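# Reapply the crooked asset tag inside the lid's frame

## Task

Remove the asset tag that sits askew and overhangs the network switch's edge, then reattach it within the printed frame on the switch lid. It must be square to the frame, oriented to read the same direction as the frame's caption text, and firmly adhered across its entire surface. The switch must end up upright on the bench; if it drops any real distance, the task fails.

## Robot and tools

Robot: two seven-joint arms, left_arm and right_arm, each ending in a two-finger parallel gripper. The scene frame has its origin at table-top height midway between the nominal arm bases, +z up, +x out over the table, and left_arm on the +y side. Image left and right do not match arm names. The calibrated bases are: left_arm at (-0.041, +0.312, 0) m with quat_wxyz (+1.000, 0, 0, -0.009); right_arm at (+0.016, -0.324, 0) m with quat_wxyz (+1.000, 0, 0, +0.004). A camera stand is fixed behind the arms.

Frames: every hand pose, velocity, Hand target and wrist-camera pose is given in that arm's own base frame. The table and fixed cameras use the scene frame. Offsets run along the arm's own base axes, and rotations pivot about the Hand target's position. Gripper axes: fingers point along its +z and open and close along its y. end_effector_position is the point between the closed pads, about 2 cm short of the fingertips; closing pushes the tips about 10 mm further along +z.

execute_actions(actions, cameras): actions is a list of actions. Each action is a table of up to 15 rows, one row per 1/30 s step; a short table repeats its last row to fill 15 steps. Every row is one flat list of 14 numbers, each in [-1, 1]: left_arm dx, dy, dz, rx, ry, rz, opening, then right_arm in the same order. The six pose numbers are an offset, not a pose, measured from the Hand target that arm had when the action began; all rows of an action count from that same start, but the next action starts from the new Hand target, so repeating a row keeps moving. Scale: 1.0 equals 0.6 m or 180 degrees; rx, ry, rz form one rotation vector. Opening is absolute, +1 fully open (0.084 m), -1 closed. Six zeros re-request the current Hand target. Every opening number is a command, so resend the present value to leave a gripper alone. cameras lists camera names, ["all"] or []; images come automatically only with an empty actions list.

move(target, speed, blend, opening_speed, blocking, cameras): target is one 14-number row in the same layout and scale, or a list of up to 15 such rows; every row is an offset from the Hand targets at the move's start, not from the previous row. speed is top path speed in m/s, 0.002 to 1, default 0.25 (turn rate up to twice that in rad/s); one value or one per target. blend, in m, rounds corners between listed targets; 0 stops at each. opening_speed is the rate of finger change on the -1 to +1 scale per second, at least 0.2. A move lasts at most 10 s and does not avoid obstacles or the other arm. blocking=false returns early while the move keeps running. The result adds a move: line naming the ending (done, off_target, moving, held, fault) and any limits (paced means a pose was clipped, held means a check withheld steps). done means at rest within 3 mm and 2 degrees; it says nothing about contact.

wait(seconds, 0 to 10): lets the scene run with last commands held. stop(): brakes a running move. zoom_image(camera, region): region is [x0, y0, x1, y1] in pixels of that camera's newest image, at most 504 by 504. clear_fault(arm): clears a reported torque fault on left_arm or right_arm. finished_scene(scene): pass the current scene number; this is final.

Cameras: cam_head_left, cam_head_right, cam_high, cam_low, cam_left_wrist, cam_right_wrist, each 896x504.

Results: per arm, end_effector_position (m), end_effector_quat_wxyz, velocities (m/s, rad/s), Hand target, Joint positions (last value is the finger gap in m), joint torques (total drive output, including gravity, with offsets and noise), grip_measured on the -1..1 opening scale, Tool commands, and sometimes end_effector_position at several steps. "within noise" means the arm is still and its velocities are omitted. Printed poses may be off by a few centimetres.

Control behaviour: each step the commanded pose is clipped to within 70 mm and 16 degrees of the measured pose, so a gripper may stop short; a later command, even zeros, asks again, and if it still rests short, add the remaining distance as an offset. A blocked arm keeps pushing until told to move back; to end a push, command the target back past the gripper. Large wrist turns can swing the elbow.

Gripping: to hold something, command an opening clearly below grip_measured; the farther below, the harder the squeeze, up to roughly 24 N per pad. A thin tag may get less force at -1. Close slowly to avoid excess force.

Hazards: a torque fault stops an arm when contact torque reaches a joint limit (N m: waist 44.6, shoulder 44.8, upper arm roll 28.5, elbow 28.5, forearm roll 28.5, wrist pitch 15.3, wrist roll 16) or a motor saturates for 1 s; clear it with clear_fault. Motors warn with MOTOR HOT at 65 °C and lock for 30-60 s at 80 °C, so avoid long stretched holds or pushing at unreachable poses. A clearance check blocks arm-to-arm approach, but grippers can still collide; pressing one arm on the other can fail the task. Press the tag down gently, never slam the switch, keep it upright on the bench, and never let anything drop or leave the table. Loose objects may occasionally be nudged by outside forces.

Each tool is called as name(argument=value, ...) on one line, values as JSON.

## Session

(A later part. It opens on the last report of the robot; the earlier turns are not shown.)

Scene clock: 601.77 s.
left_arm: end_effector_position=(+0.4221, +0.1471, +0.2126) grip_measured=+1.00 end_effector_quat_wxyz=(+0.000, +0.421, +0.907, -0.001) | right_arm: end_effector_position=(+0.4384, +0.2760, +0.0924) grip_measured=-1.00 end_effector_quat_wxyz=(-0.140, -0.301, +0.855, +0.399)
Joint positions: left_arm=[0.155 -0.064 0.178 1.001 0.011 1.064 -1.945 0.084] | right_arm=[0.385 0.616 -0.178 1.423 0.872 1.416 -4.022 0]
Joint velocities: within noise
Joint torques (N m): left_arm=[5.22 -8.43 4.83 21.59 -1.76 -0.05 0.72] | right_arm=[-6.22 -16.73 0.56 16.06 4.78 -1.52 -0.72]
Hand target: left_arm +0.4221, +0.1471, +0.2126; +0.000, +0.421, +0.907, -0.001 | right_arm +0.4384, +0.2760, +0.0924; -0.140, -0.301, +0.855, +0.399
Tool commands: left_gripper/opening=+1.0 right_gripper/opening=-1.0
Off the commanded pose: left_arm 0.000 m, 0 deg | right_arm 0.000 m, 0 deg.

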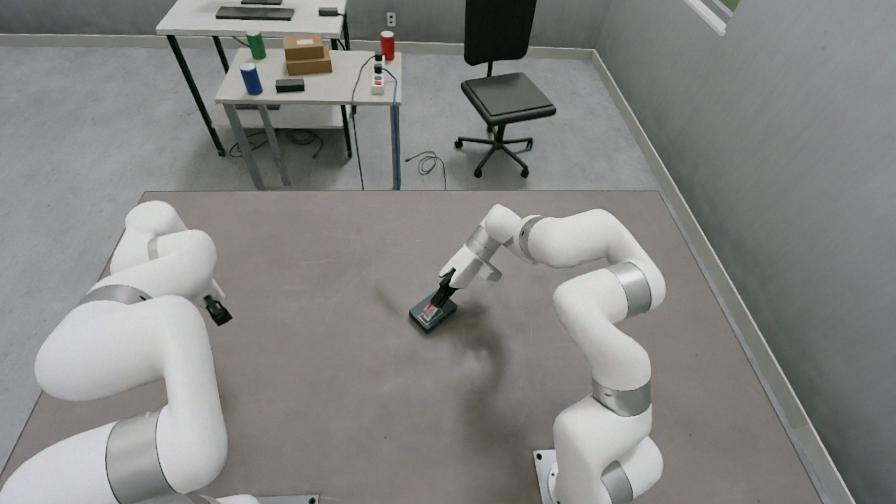

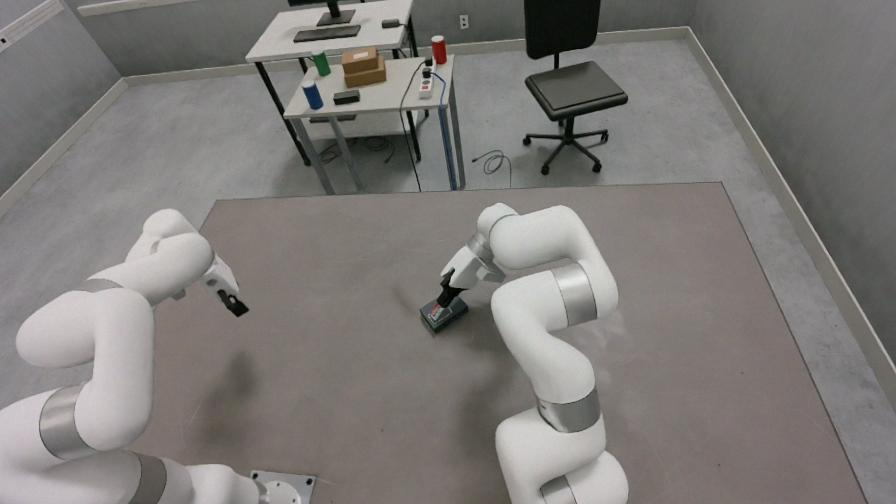

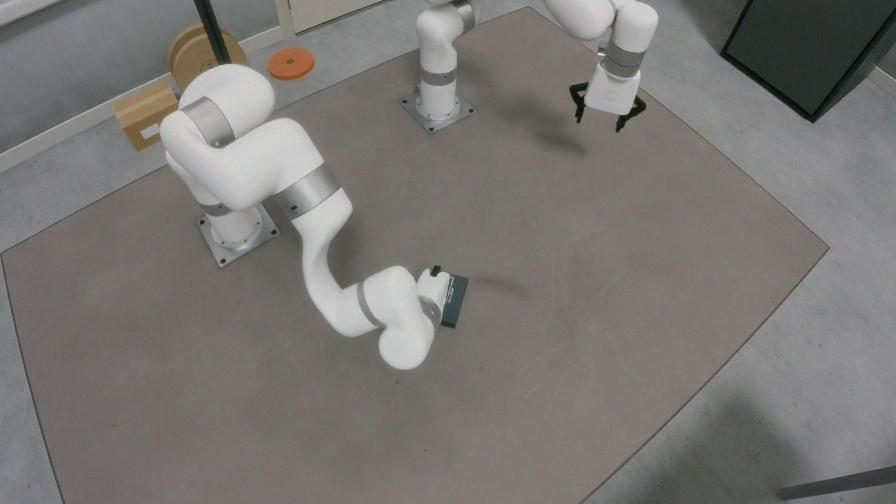

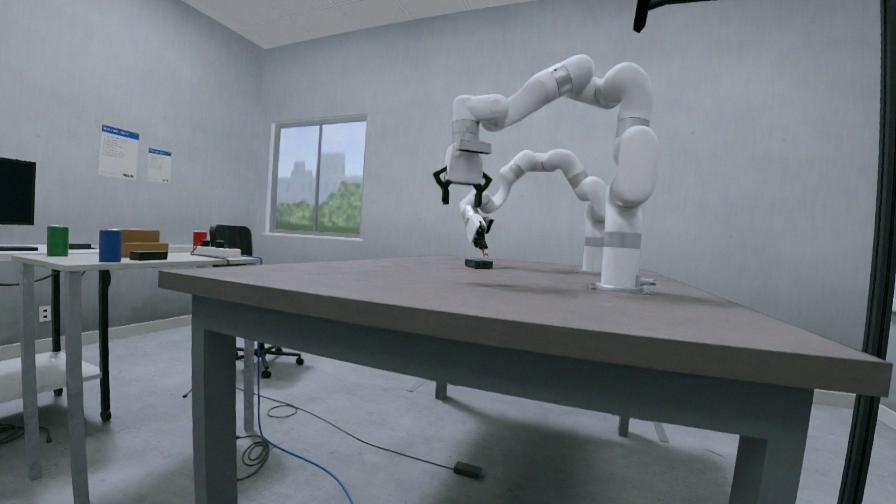

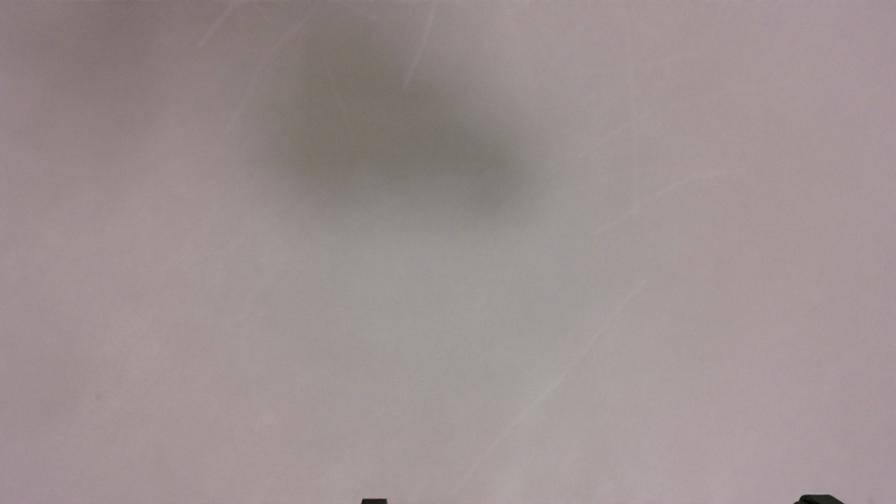

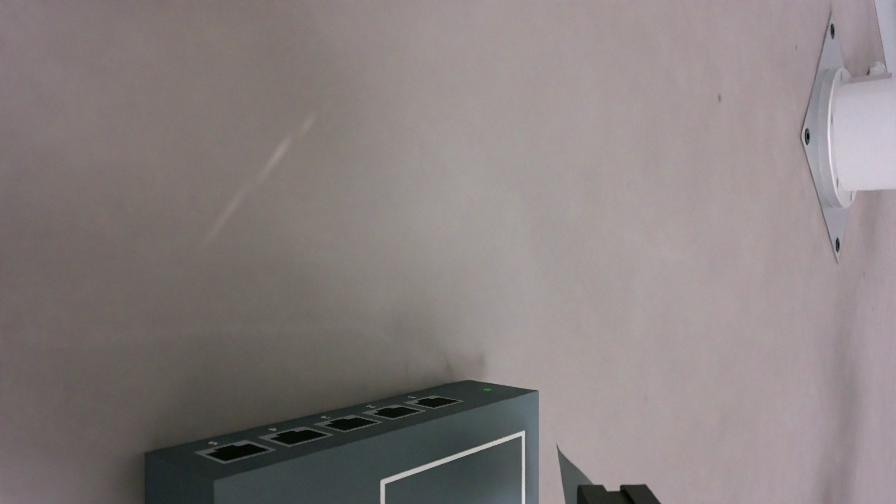

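zoom_image(camera="cam_head_left", region=[415, 295, 450, 330])

zoom_image(camera="cam_head_right", region=[422, 297, 457, 332])

Scaled by 14.400 from the camera's 896x504 image, which has a finer 1280x720 frame.

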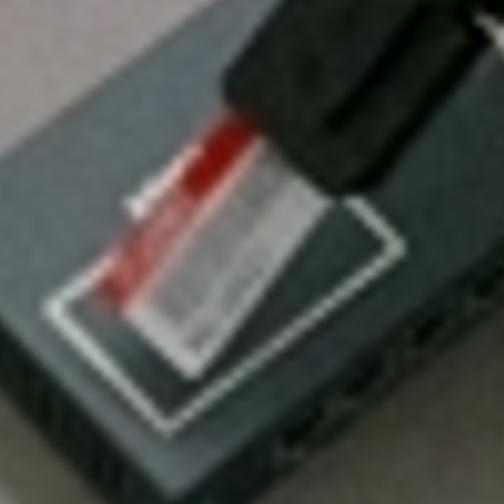

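Scaled by 14.400 from the camera's 896x504 image, which has a finer 1280x720 frame.

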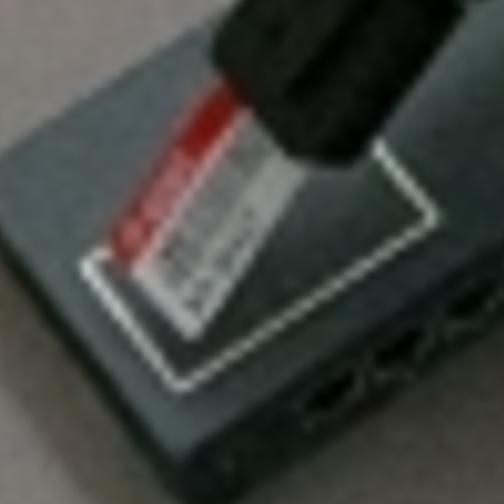

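move(target=[0,0,0,0,0,0,1,0,0,-0.0137,0,0,0,-1], speed=0.05, cameras=["cam_head_left","cam_head_right"])

zoom_image(camera="cam_head_left", region=[415, 295, 450, 330])

zoom_image(camera="cam_head_right", region=[422, 297, 457, 332])

Scene clock: 621.80 s.
left_arm: end_effector_position=(+0.4221, +0.1471, +0.2126) grip_measured=+1.00 end_effector_quat_wxyz=(+0.000, +0.421, +0.907, -0.001) | right_arm: end_effector_position=(+0.4384, +0.2760, +0.0843) grip_measured=-1.00 end_effector_quat_wxyz=(-0.140, -0.301, +0.855, +0.399)
Joint positions: left_arm=[0.155 -0.064 0.178 1.001 0.011 1.064 -1.945 0.084] | right_arm=[0.385 0.631 -0.177 1.423 0.877 1.406 -4.033 0]
Joint torques (N m): left_arm=[5.15 -8.28 4.79 21.51 -1.65 -0.11 0.75] | right_arm=[-6.19 -16.56 0.62 15.73 4.88 -1.37 -0.84]
Hand target: left_arm +0.4221, +0.1471, +0.2126; +0.000, +0.421, +0.907, -0.001 | right_arm +0.4384, +0.2760, +0.0842; -0.140, -0.301, +0.855, +0.399
Off the commanded pose: left_arm 0.000 m, 0 deg | right_arm 0.000 m, 0 deg.
move: done
Images, in order (width x height): cam_head_left 896x504, cam_head_right 896x504.

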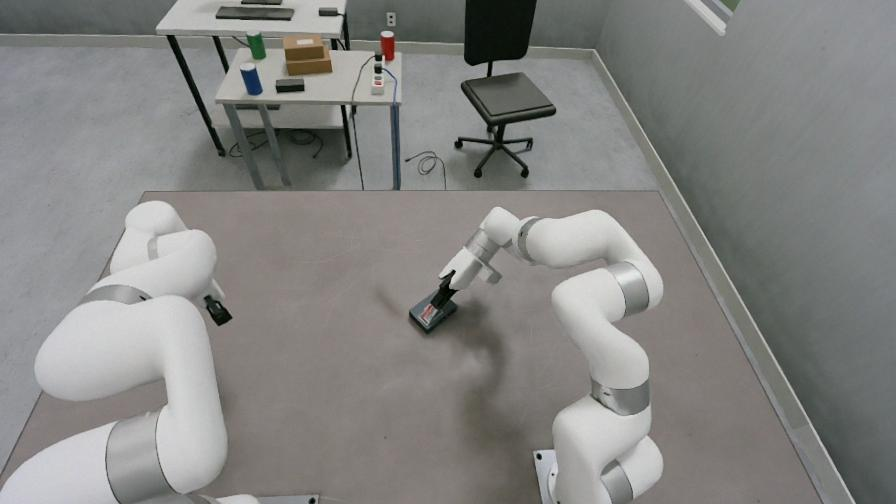

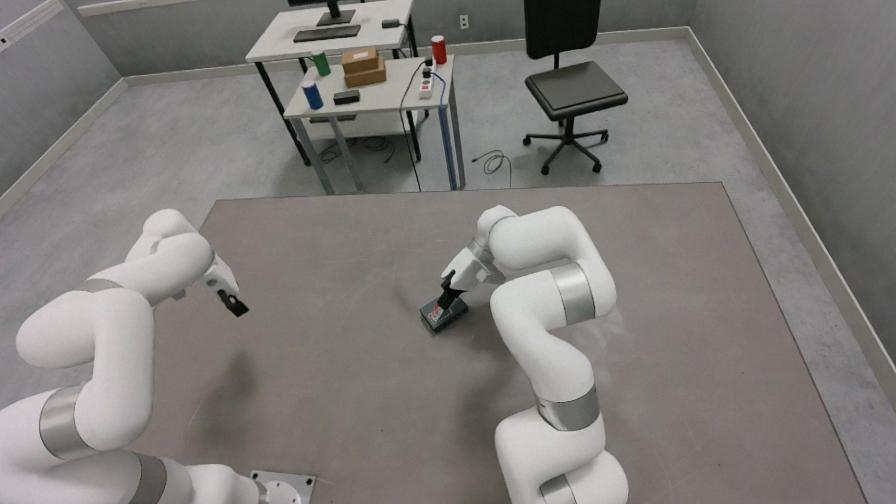

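Scaled by 14.400 from the camera's 896x504 image, which has a finer 1280x720 frame.

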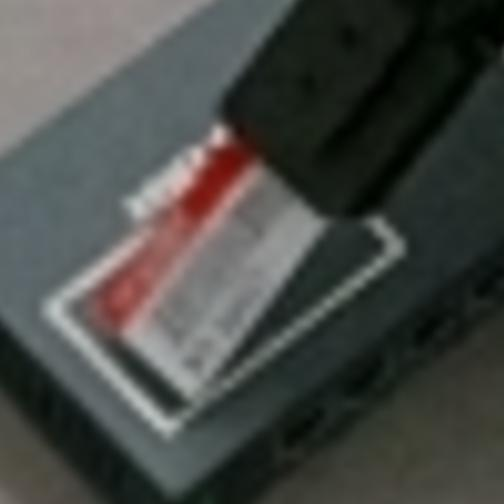

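Scaled by 14.400 from the camera's 896x504 image, which has a finer 1280x720 frame.

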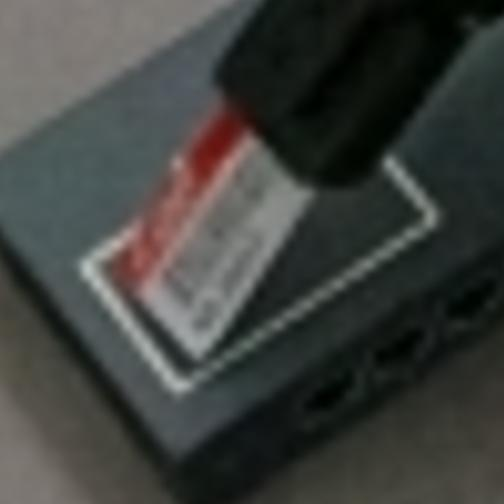

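move(target=[0,0,0,0,0,0,1,0.0039,0.0031,-0.0055,0,0,0,-1], speed=0.05, cameras=["cam_head_left","cam_head_right"])

zoom_image(camera="cam_head_left", region=[415, 295, 450, 330])

zoom_image(camera="cam_head_right", region=[422, 297, 457, 332])

Scene clock: 627.03 s.
left_arm: end_effector_position=(+0.4221, +0.1471, +0.2126) grip_measured=+1.00 end_effector_quat_wxyz=(+0.000, +0.421, +0.907, -0.001) | right_arm: end_effector_position=(+0.4407, +0.2778, +0.0809) grip_measured=-1.00 end_effector_quat_wxyz=(-0.140, -0.301, +0.855, +0.399)
Joint positions: left_arm=[0.155 -0.064 0.178 1.001 0.011 1.064 -1.945 0.084] | right_arm=[0.385 0.645 -0.174 1.436 0.879 1.404 -4.032 0]
Joint torques (N m): left_arm=[5.09 -8.6 4.86 21.59 -1.58 -0.12 0.77] | right_arm=[-6.09 -17 0.54 16 4.66 -1.59 1.3]
Hand target: left_arm +0.4221, +0.1471, +0.2126; +0.000, +0.421, +0.907, -0.001 | right_arm +0.4407, +0.2778, +0.0809; -0.140, -0.301, +0.855, +0.399
Off the commanded pose: left_arm 0.000 m, 0 deg | right_arm 0.000 m, 0 deg.
move: done
Images, in order (width x height): cam_head_left 896x504, cam_head_right 896x504.

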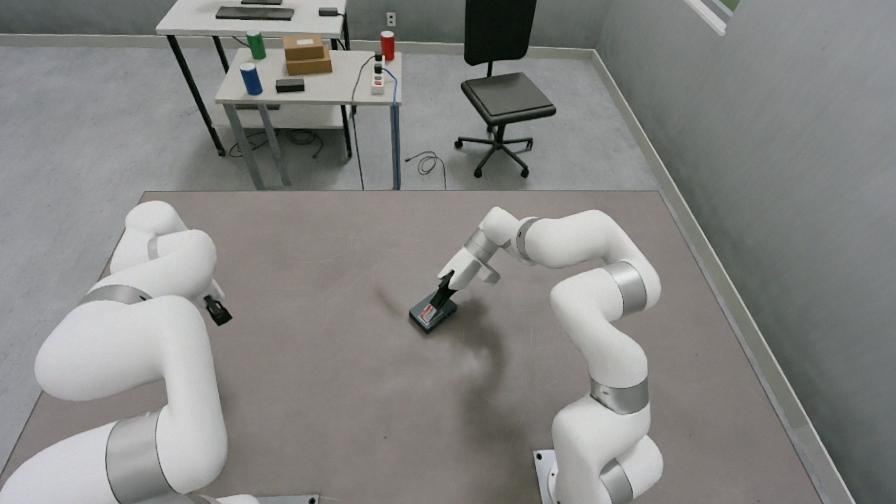

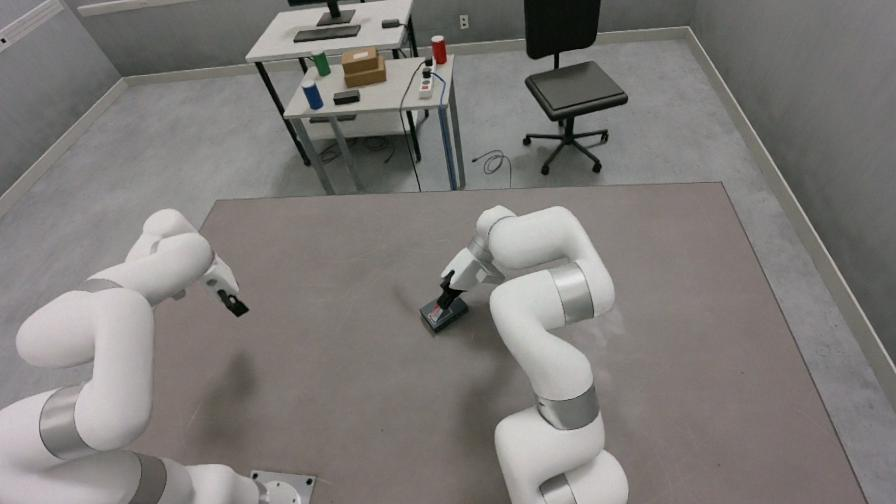

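Scaled by 14.400 from the camera's 896x504 image, which has a finer 1280x720 frame.

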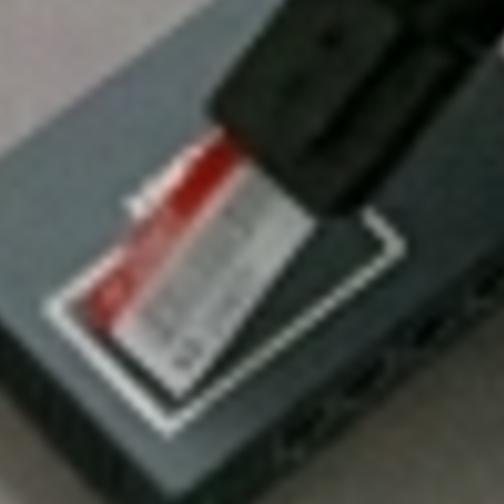

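Scaled by 14.400 from the camera's 896x504 image, which has a finer 1280x720 frame.

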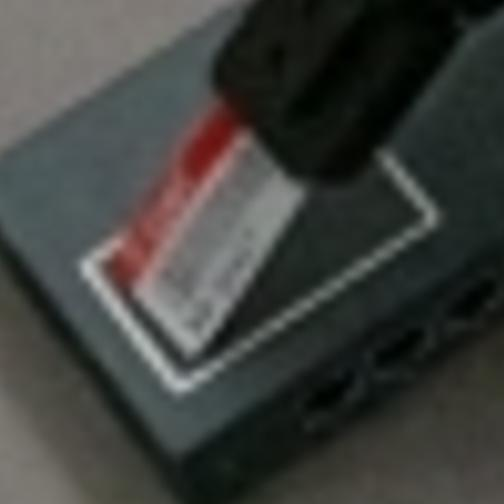

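move(target=[0,0,0,0,0,0,1,0.0032,0.0013,-0.0065,0,0,0,-1], speed=0.05, cameras=["cam_head_left","cam_head_right"])

zoom_image(camera="cam_head_left", region=[415, 295, 450, 330])

zoom_image(camera="cam_head_right", region=[422, 297, 457, 332])

Scene clock: 631.47 s.
left_arm: end_effector_position=(+0.4221, +0.1471, +0.2126) grip_measured=+1.00 end_effector_quat_wxyz=(+0.000, +0.421, +0.907, -0.001) | right_arm: end_effector_position=(+0.4426, +0.2786, +0.0770) grip_measured=-1.00 end_effector_quat_wxyz=(-0.140, -0.301, +0.855, +0.399)
Joint positions: left_arm=[0.155 -0.064 0.178 1.001 0.011 1.064 -1.945 0.084] | right_arm=[0.383 0.658 -0.173 1.447 0.881 1.402 -4.034 0]
Joint torques (N m): left_arm=[5.1 -8.33 4.72 21.46 -1.62 -0.14 0.73] | right_arm=[-6.03 -17.11 0.67 15.75 4.78 -1.57 -0.82]
Hand target: left_arm +0.4221, +0.1471, +0.2126; +0.000, +0.421, +0.907, -0.001 | right_arm +0.4427, +0.2786, +0.0770; -0.140, -0.301, +0.855, +0.399
Off the commanded pose: left_arm 0.000 m, 0 deg | right_arm 0.000 m, 0 deg.
move: done
Images, in order (width x height): cam_head_left 896x504, cam_head_right 896x504.

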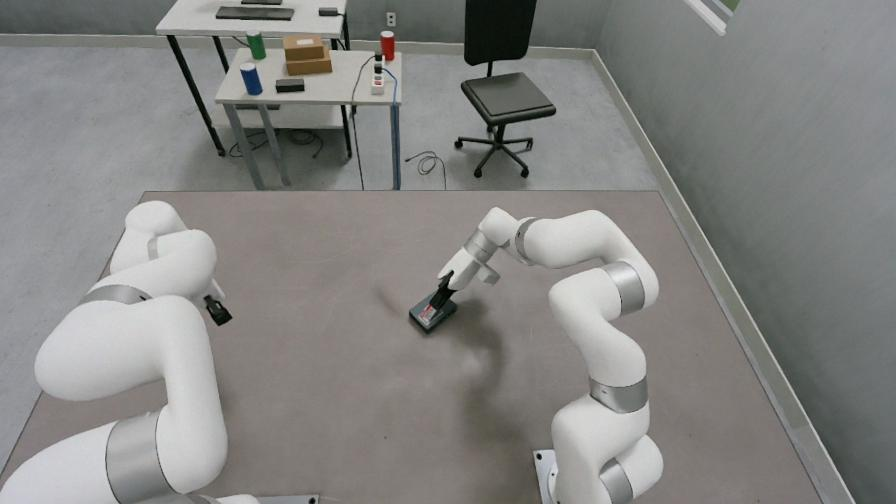

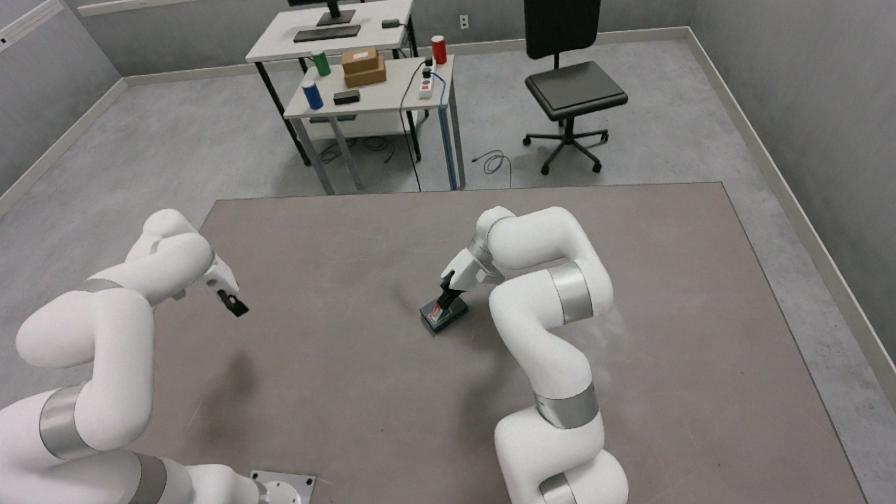

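Scaled by 14.400 from the camera's 896x504 image, which has a finer 1280x720 frame.

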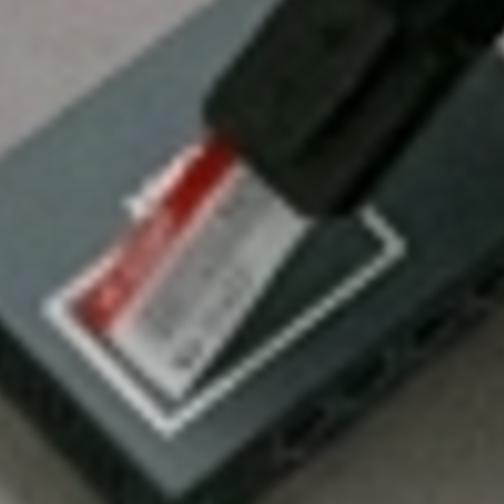

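Scaled by 14.400 from the camera's 896x504 image, which has a finer 1280x720 frame.

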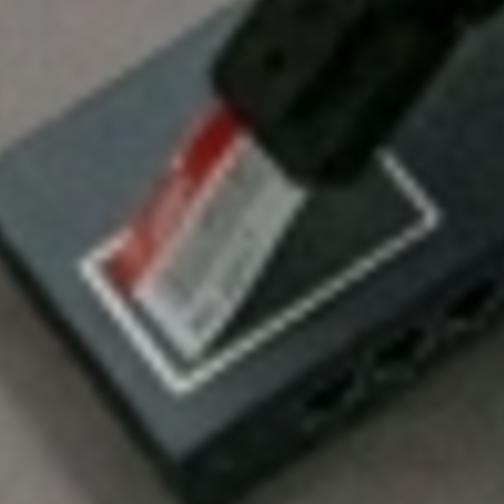

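move(target=[[0,0,0,0,0,0,1,0,0,0.0067,0,0,0,-1],[0,0,0,0,0,0,1,-0.0039,-0.0031,0.0067,0,0,-0.0194,-1]], speed=0.03, cameras=["cam_head_left","cam_head_right"])

zoom_image(camera="cam_head_left", region=[415, 295, 450, 330])

zoom_image(camera="cam_head_right", region=[422, 297, 457, 332])

Scene clock: 648.40 s.
left_arm: end_effector_position=(+0.4221, +0.1471, +0.2126) grip_measured=+1.00 end_effector_quat_wxyz=(+0.000, +0.421, +0.907, -0.001) | right_arm: end_effector_position=(+0.4403, +0.2768, +0.0810) grip_measured=-1.00 end_effector_quat_wxyz=(-0.128, -0.274, +0.864, +0.403)
Joint positions: left_arm=[0.155 -0.064 0.178 1.001 0.011 1.064 -1.945 0.084] | right_arm=[0.387 0.613 -0.179 1.381 0.915 1.361 -4.021 0]
Joint torques (N m): left_arm=[5.22 -8.47 4.6 21.4 -1.58 -0.06 0.7] | right_arm=[6.11 -25.87 -4.88 11.62 5.01 -1.34 1.35]
Hand target: left_arm +0.4221, +0.1471, +0.2126; +0.000, +0.421, +0.907, -0.001 | right_arm +0.4403, +0.2768, +0.0810; -0.128, -0.274, +0.864, +0.403
Off the commanded pose: left_arm 0.000 m, 0 deg | right_arm 0.000 m, 0 deg.
move: done
Images, in order (width x height): cam_head_left 896x504, cam_head_right 896x504.

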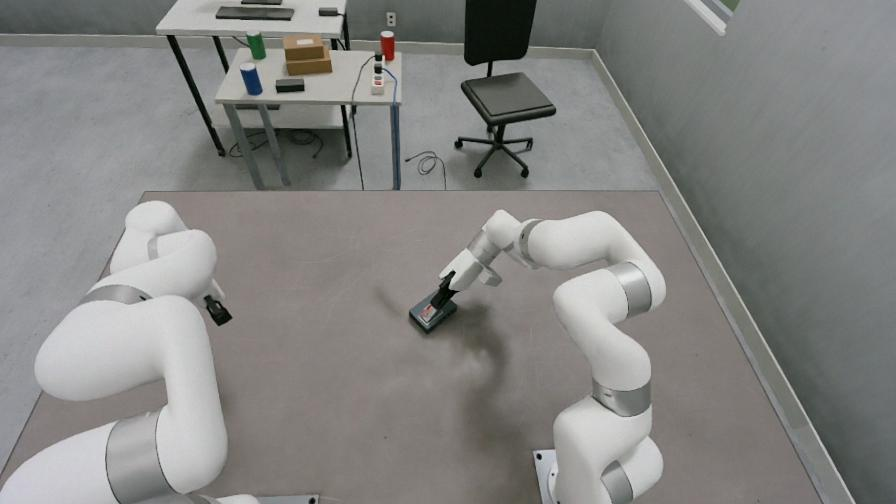

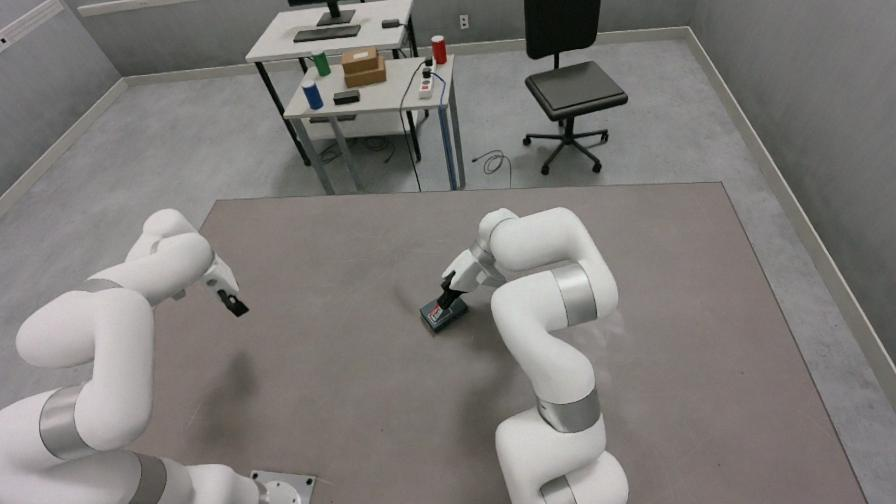

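Scaled by 14.400 from the camera's 896x504 image, which has a finer 1280x720 frame.

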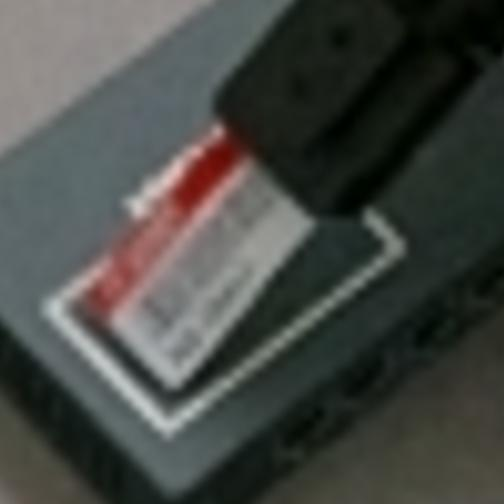

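Scaled by 14.400 from the camera's 896x504 image, which has a finer 1280x720 frame.

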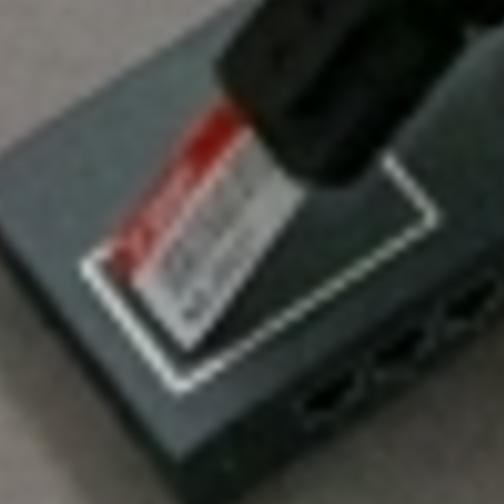

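move(target=[0,0,0,0,0,0,1,0.0,0.0,-0.0142,0,0,0,-1], speed=0.03, cameras=["cam_head_left","cam_head_right","cam_right_wrist"])

zoom_image(camera="cam_head_left", region=[415, 295, 450, 330])

zoom_image(camera="cam_head_right", region=[422, 297, 457, 332])

Scene clock: 656.20 s.
left_arm: end_effector_position=(+0.4221, +0.1471, +0.2126) grip_measured=+1.00 end_effector_quat_wxyz=(+0.000, +0.421, +0.907, -0.001) | right_arm: end_effector_position=(+0.4403, +0.2768, +0.0726) grip_measured=-1.00 end_effector_quat_wxyz=(-0.128, -0.274, +0.864, +0.403)
Joint positions: left_arm=[0.155 -0.064 0.178 1.001 0.011 1.064 -1.945 0.084] | right_arm=[0.386 0.63 -0.177 1.382 0.92 1.351 -4.032 0]
Joint torques (N m): left_arm=[5.33 -8.6 4.57 21.48 -1.66 -0.18 0.75] | right_arm=[-5.99 -16.71 0.67 15.75 4.92 -1.58 -0.69]
Hand target: left_arm +0.4221, +0.1471, +0.2126; +0.000, +0.421, +0.907, -0.001 | right_arm +0.4403, +0.2768, +0.0725; -0.128, -0.274, +0.864, +0.403
Off the commanded pose: left_arm 0.000 m, 0 deg | right_arm 0.000 m, 0 deg.
move: done
Images, in order (width x height): cam_head_left 896x504, cam_head_right 896x504, cam_right_wrist 896x504.

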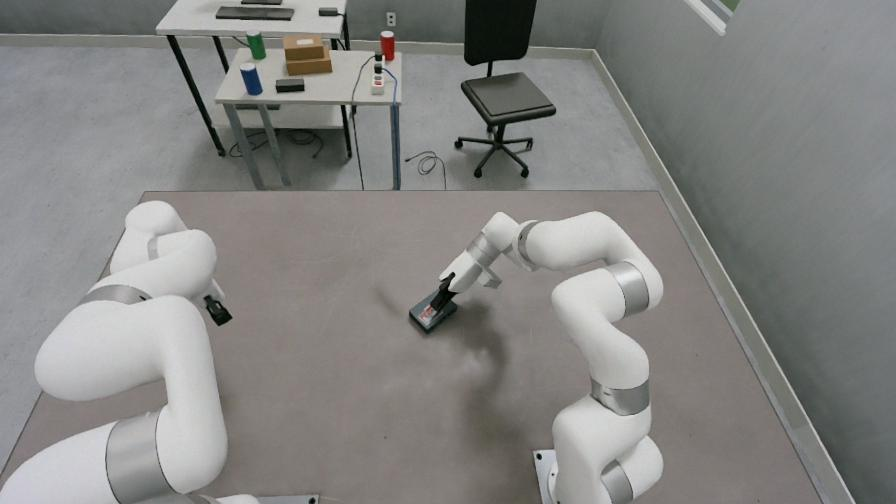

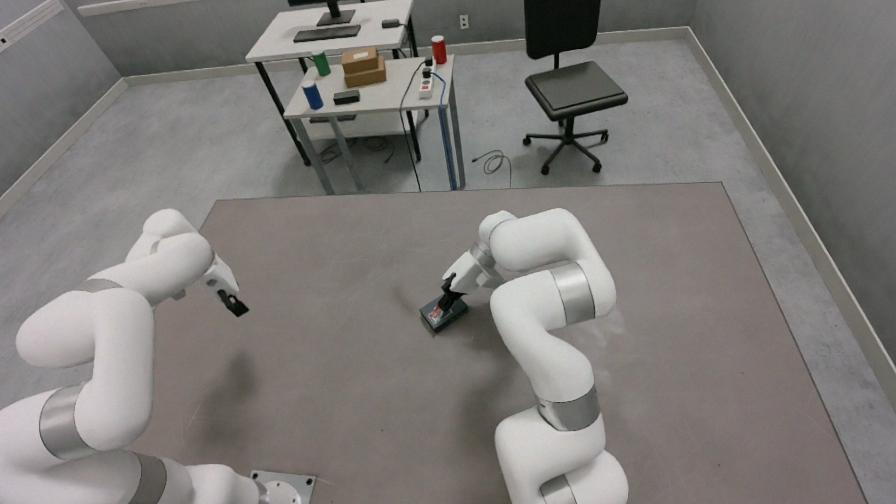

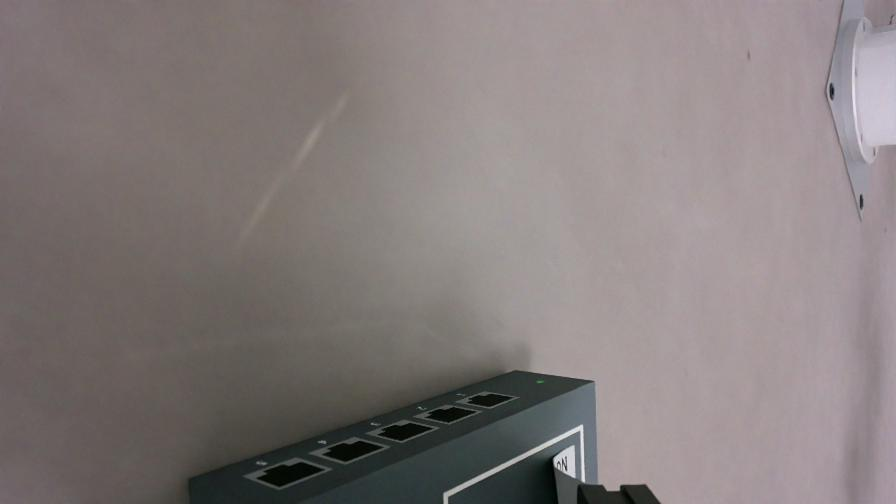

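Scaled by 14.400 from the camera's 896x504 image, which has a finer 1280x720 frame.

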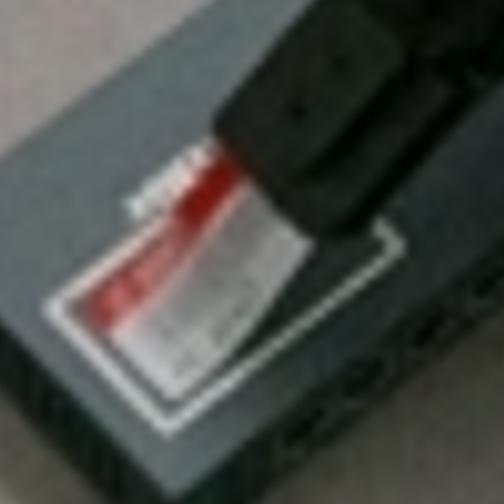

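Scaled by 14.400 from the camera's 896x504 image, which has a finer 1280x720 frame.

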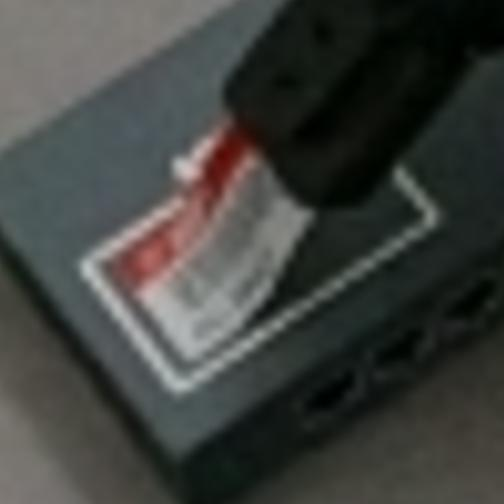

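move(target=[[0,0,0,0,0,0,1,0.0042,-0.0052,-0.0175,0,0,0,-1],[0,0,0,0,0,0,1,0.0073,-0.0091,-0.0297,0,0,0,-1]], speed=0.03, cameras=["cam_head_left","cam_head_right","cam_right_wrist"])

zoom_image(camera="cam_head_left", region=[415, 295, 450, 330])

zoom_image(camera="cam_head_right", region=[422, 297, 457, 332])

Scene clock: 663.33 s.
left_arm: end_effector_position=(+0.4221, +0.1471, +0.2126) grip_measured=+1.00 end_effector_quat_wxyz=(+0.000, +0.421, +0.907, -0.001) | right_arm: end_effector_position=(+0.4447, +0.2713, +0.0547) grip_measured=-1.00 end_effector_quat_wxyz=(-0.128, -0.274, +0.864, +0.403)
Joint positions: left_arm=[0.155 -0.064 0.178 1.001 0.011 1.064 -1.945 0.084] | right_arm=[0.374 0.675 -0.176 1.402 0.926 1.342 -4.059 0]
Joint torques (N m): left_arm=[5.13 -8.7 4.54 21.34 -1.58 -0.03 0.78] | right_arm=[-6.14 -17.2 0.88 15.44 4.59 -1.54 -0.59]
Hand target: left_arm +0.4221, +0.1471, +0.2126; +0.000, +0.421, +0.907, -0.001 | right_arm +0.4447, +0.2713, +0.0547; -0.128, -0.274, +0.864, +0.403
Off the commanded pose: left_arm 0.000 m, 0 deg | right_arm 0.000 m, 0 deg.
move: done
Images, in order (width x height): cam_head_left 896x504, cam_head_right 896x504, cam_right_wrist 896x504.

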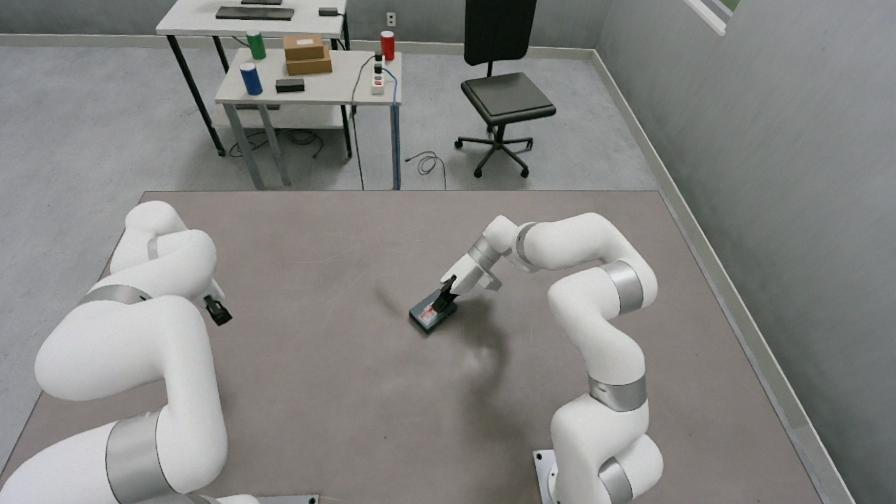

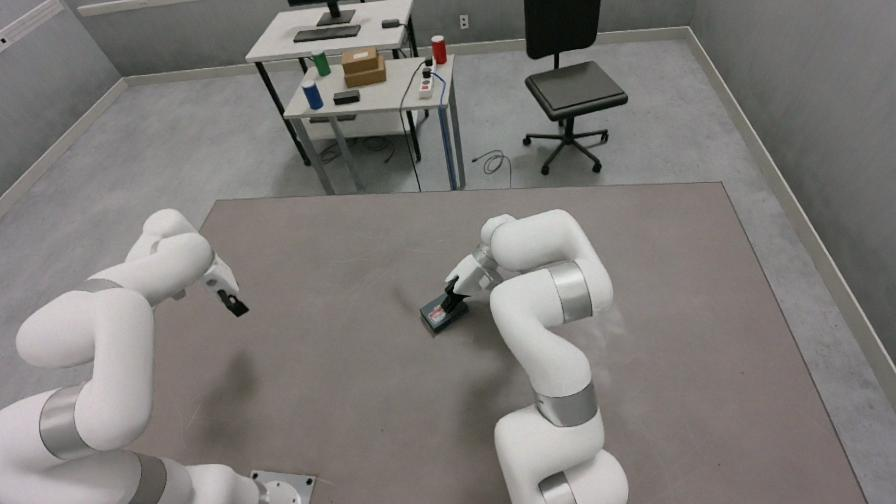

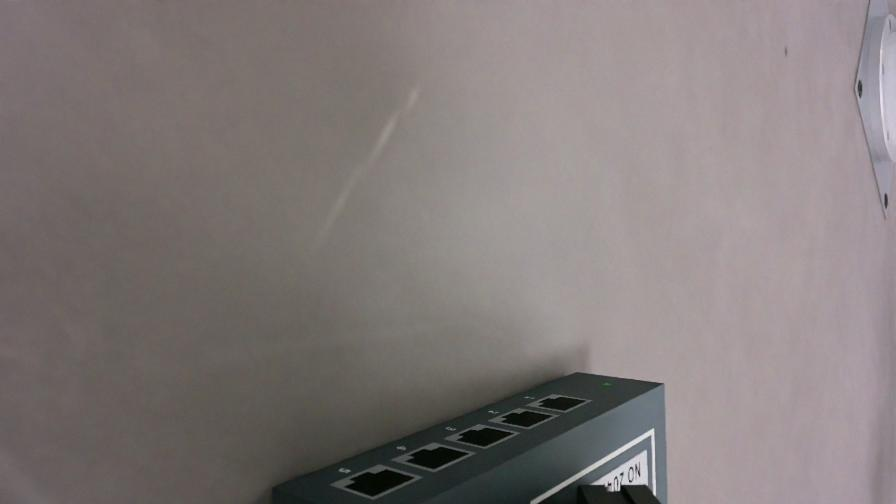

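Scaled by 14.400 from the camera's 896x504 image, which has a finer 1280x720 frame.

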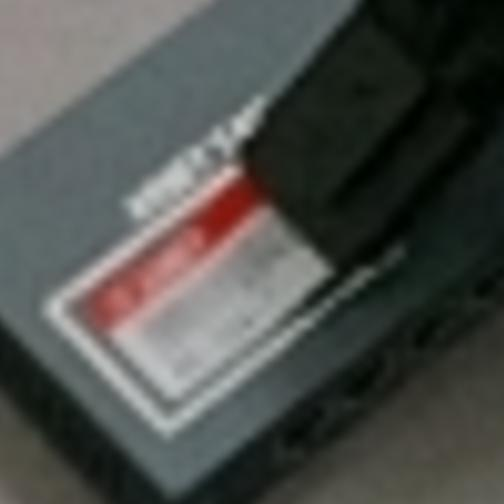

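Scaled by 14.400 from the camera's 896x504 image, which has a finer 1280x720 frame.

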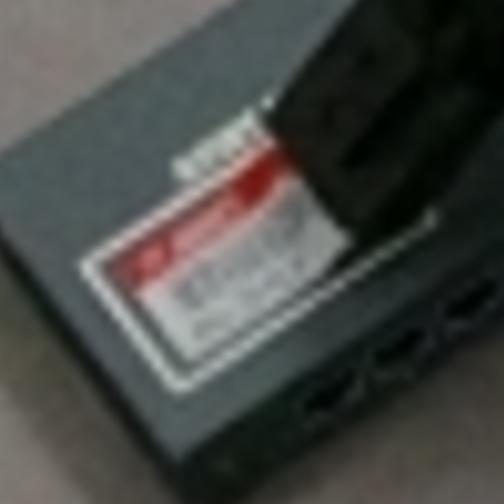

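move(target=[[0.1,-0.7,-0.05,0,0,0,1,0,0,0,0,0,0,-1],[0.1,-0.75,-0.12,0,0,0,1,0,0,0,0,0,0,-1]], speed=0.2, blend=[0.02,0], cameras=["cam_left_wrist","cam_high"])

Scene clock: 671.27 s.
left_arm: end_effector_position=(+0.4820, -0.3029, +0.1406) grip_measured=+1.00 end_effector_quat_wxyz=(+0.000, +0.421, +0.907, -0.001) | right_arm: end_effector_position=(+0.4447, +0.2713, +0.0547) grip_measured=-1.00 end_effector_quat_wxyz=(-0.128, -0.274, +0.864, +0.403)
Joint positions: left_arm=[-0.341 0.419 -0.254 1.398 0.12 0.994 -2.911 0.084] | right_arm=[0.374 0.675 -0.176 1.402 0.926 1.342 -4.059 0]
Joint torques (N m): left_arm=[-5.15 -15.11 1.93 21.28 2.61 -3.93 -1.03] | right_arm=[-6.02 -16.59 0.75 15.24 4.31 -1.37 -0.87]
Hand target: left_arm +0.4821, -0.3029, +0.1406; +0.000, +0.421, +0.907, -0.001 | right_arm +0.4447, +0.2713, +0.0547; -0.128, -0.274, +0.864, +0.403
Off the commanded pose: left_arm 0.000 m, 0 deg | right_arm 0.000 m, 0 deg.
move: done
Images, in order (width x height): cam_high 896x504, cam_left_wrist 896x504.

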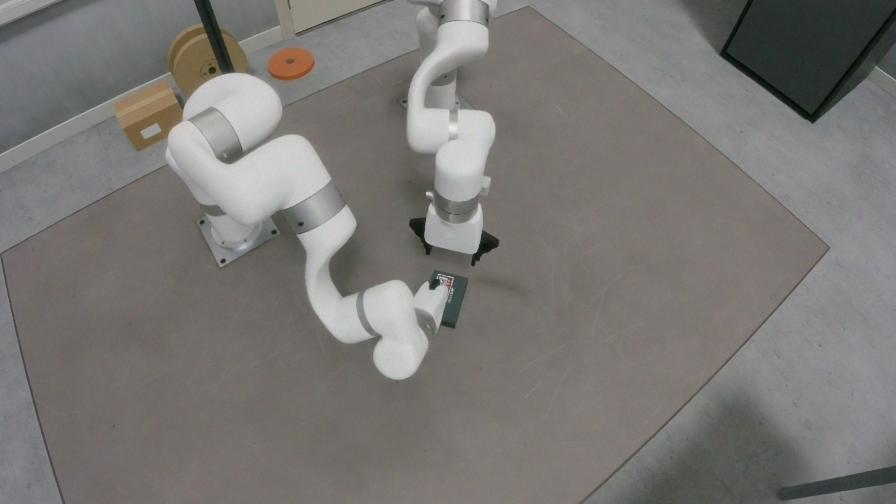

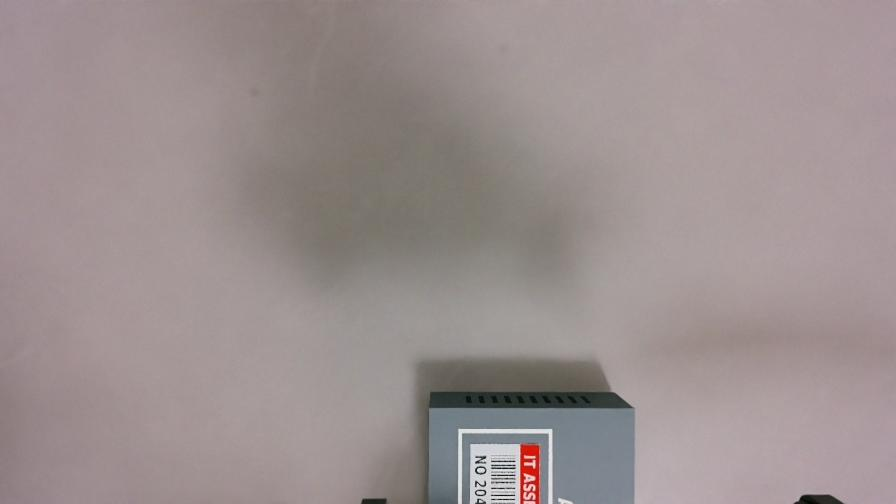

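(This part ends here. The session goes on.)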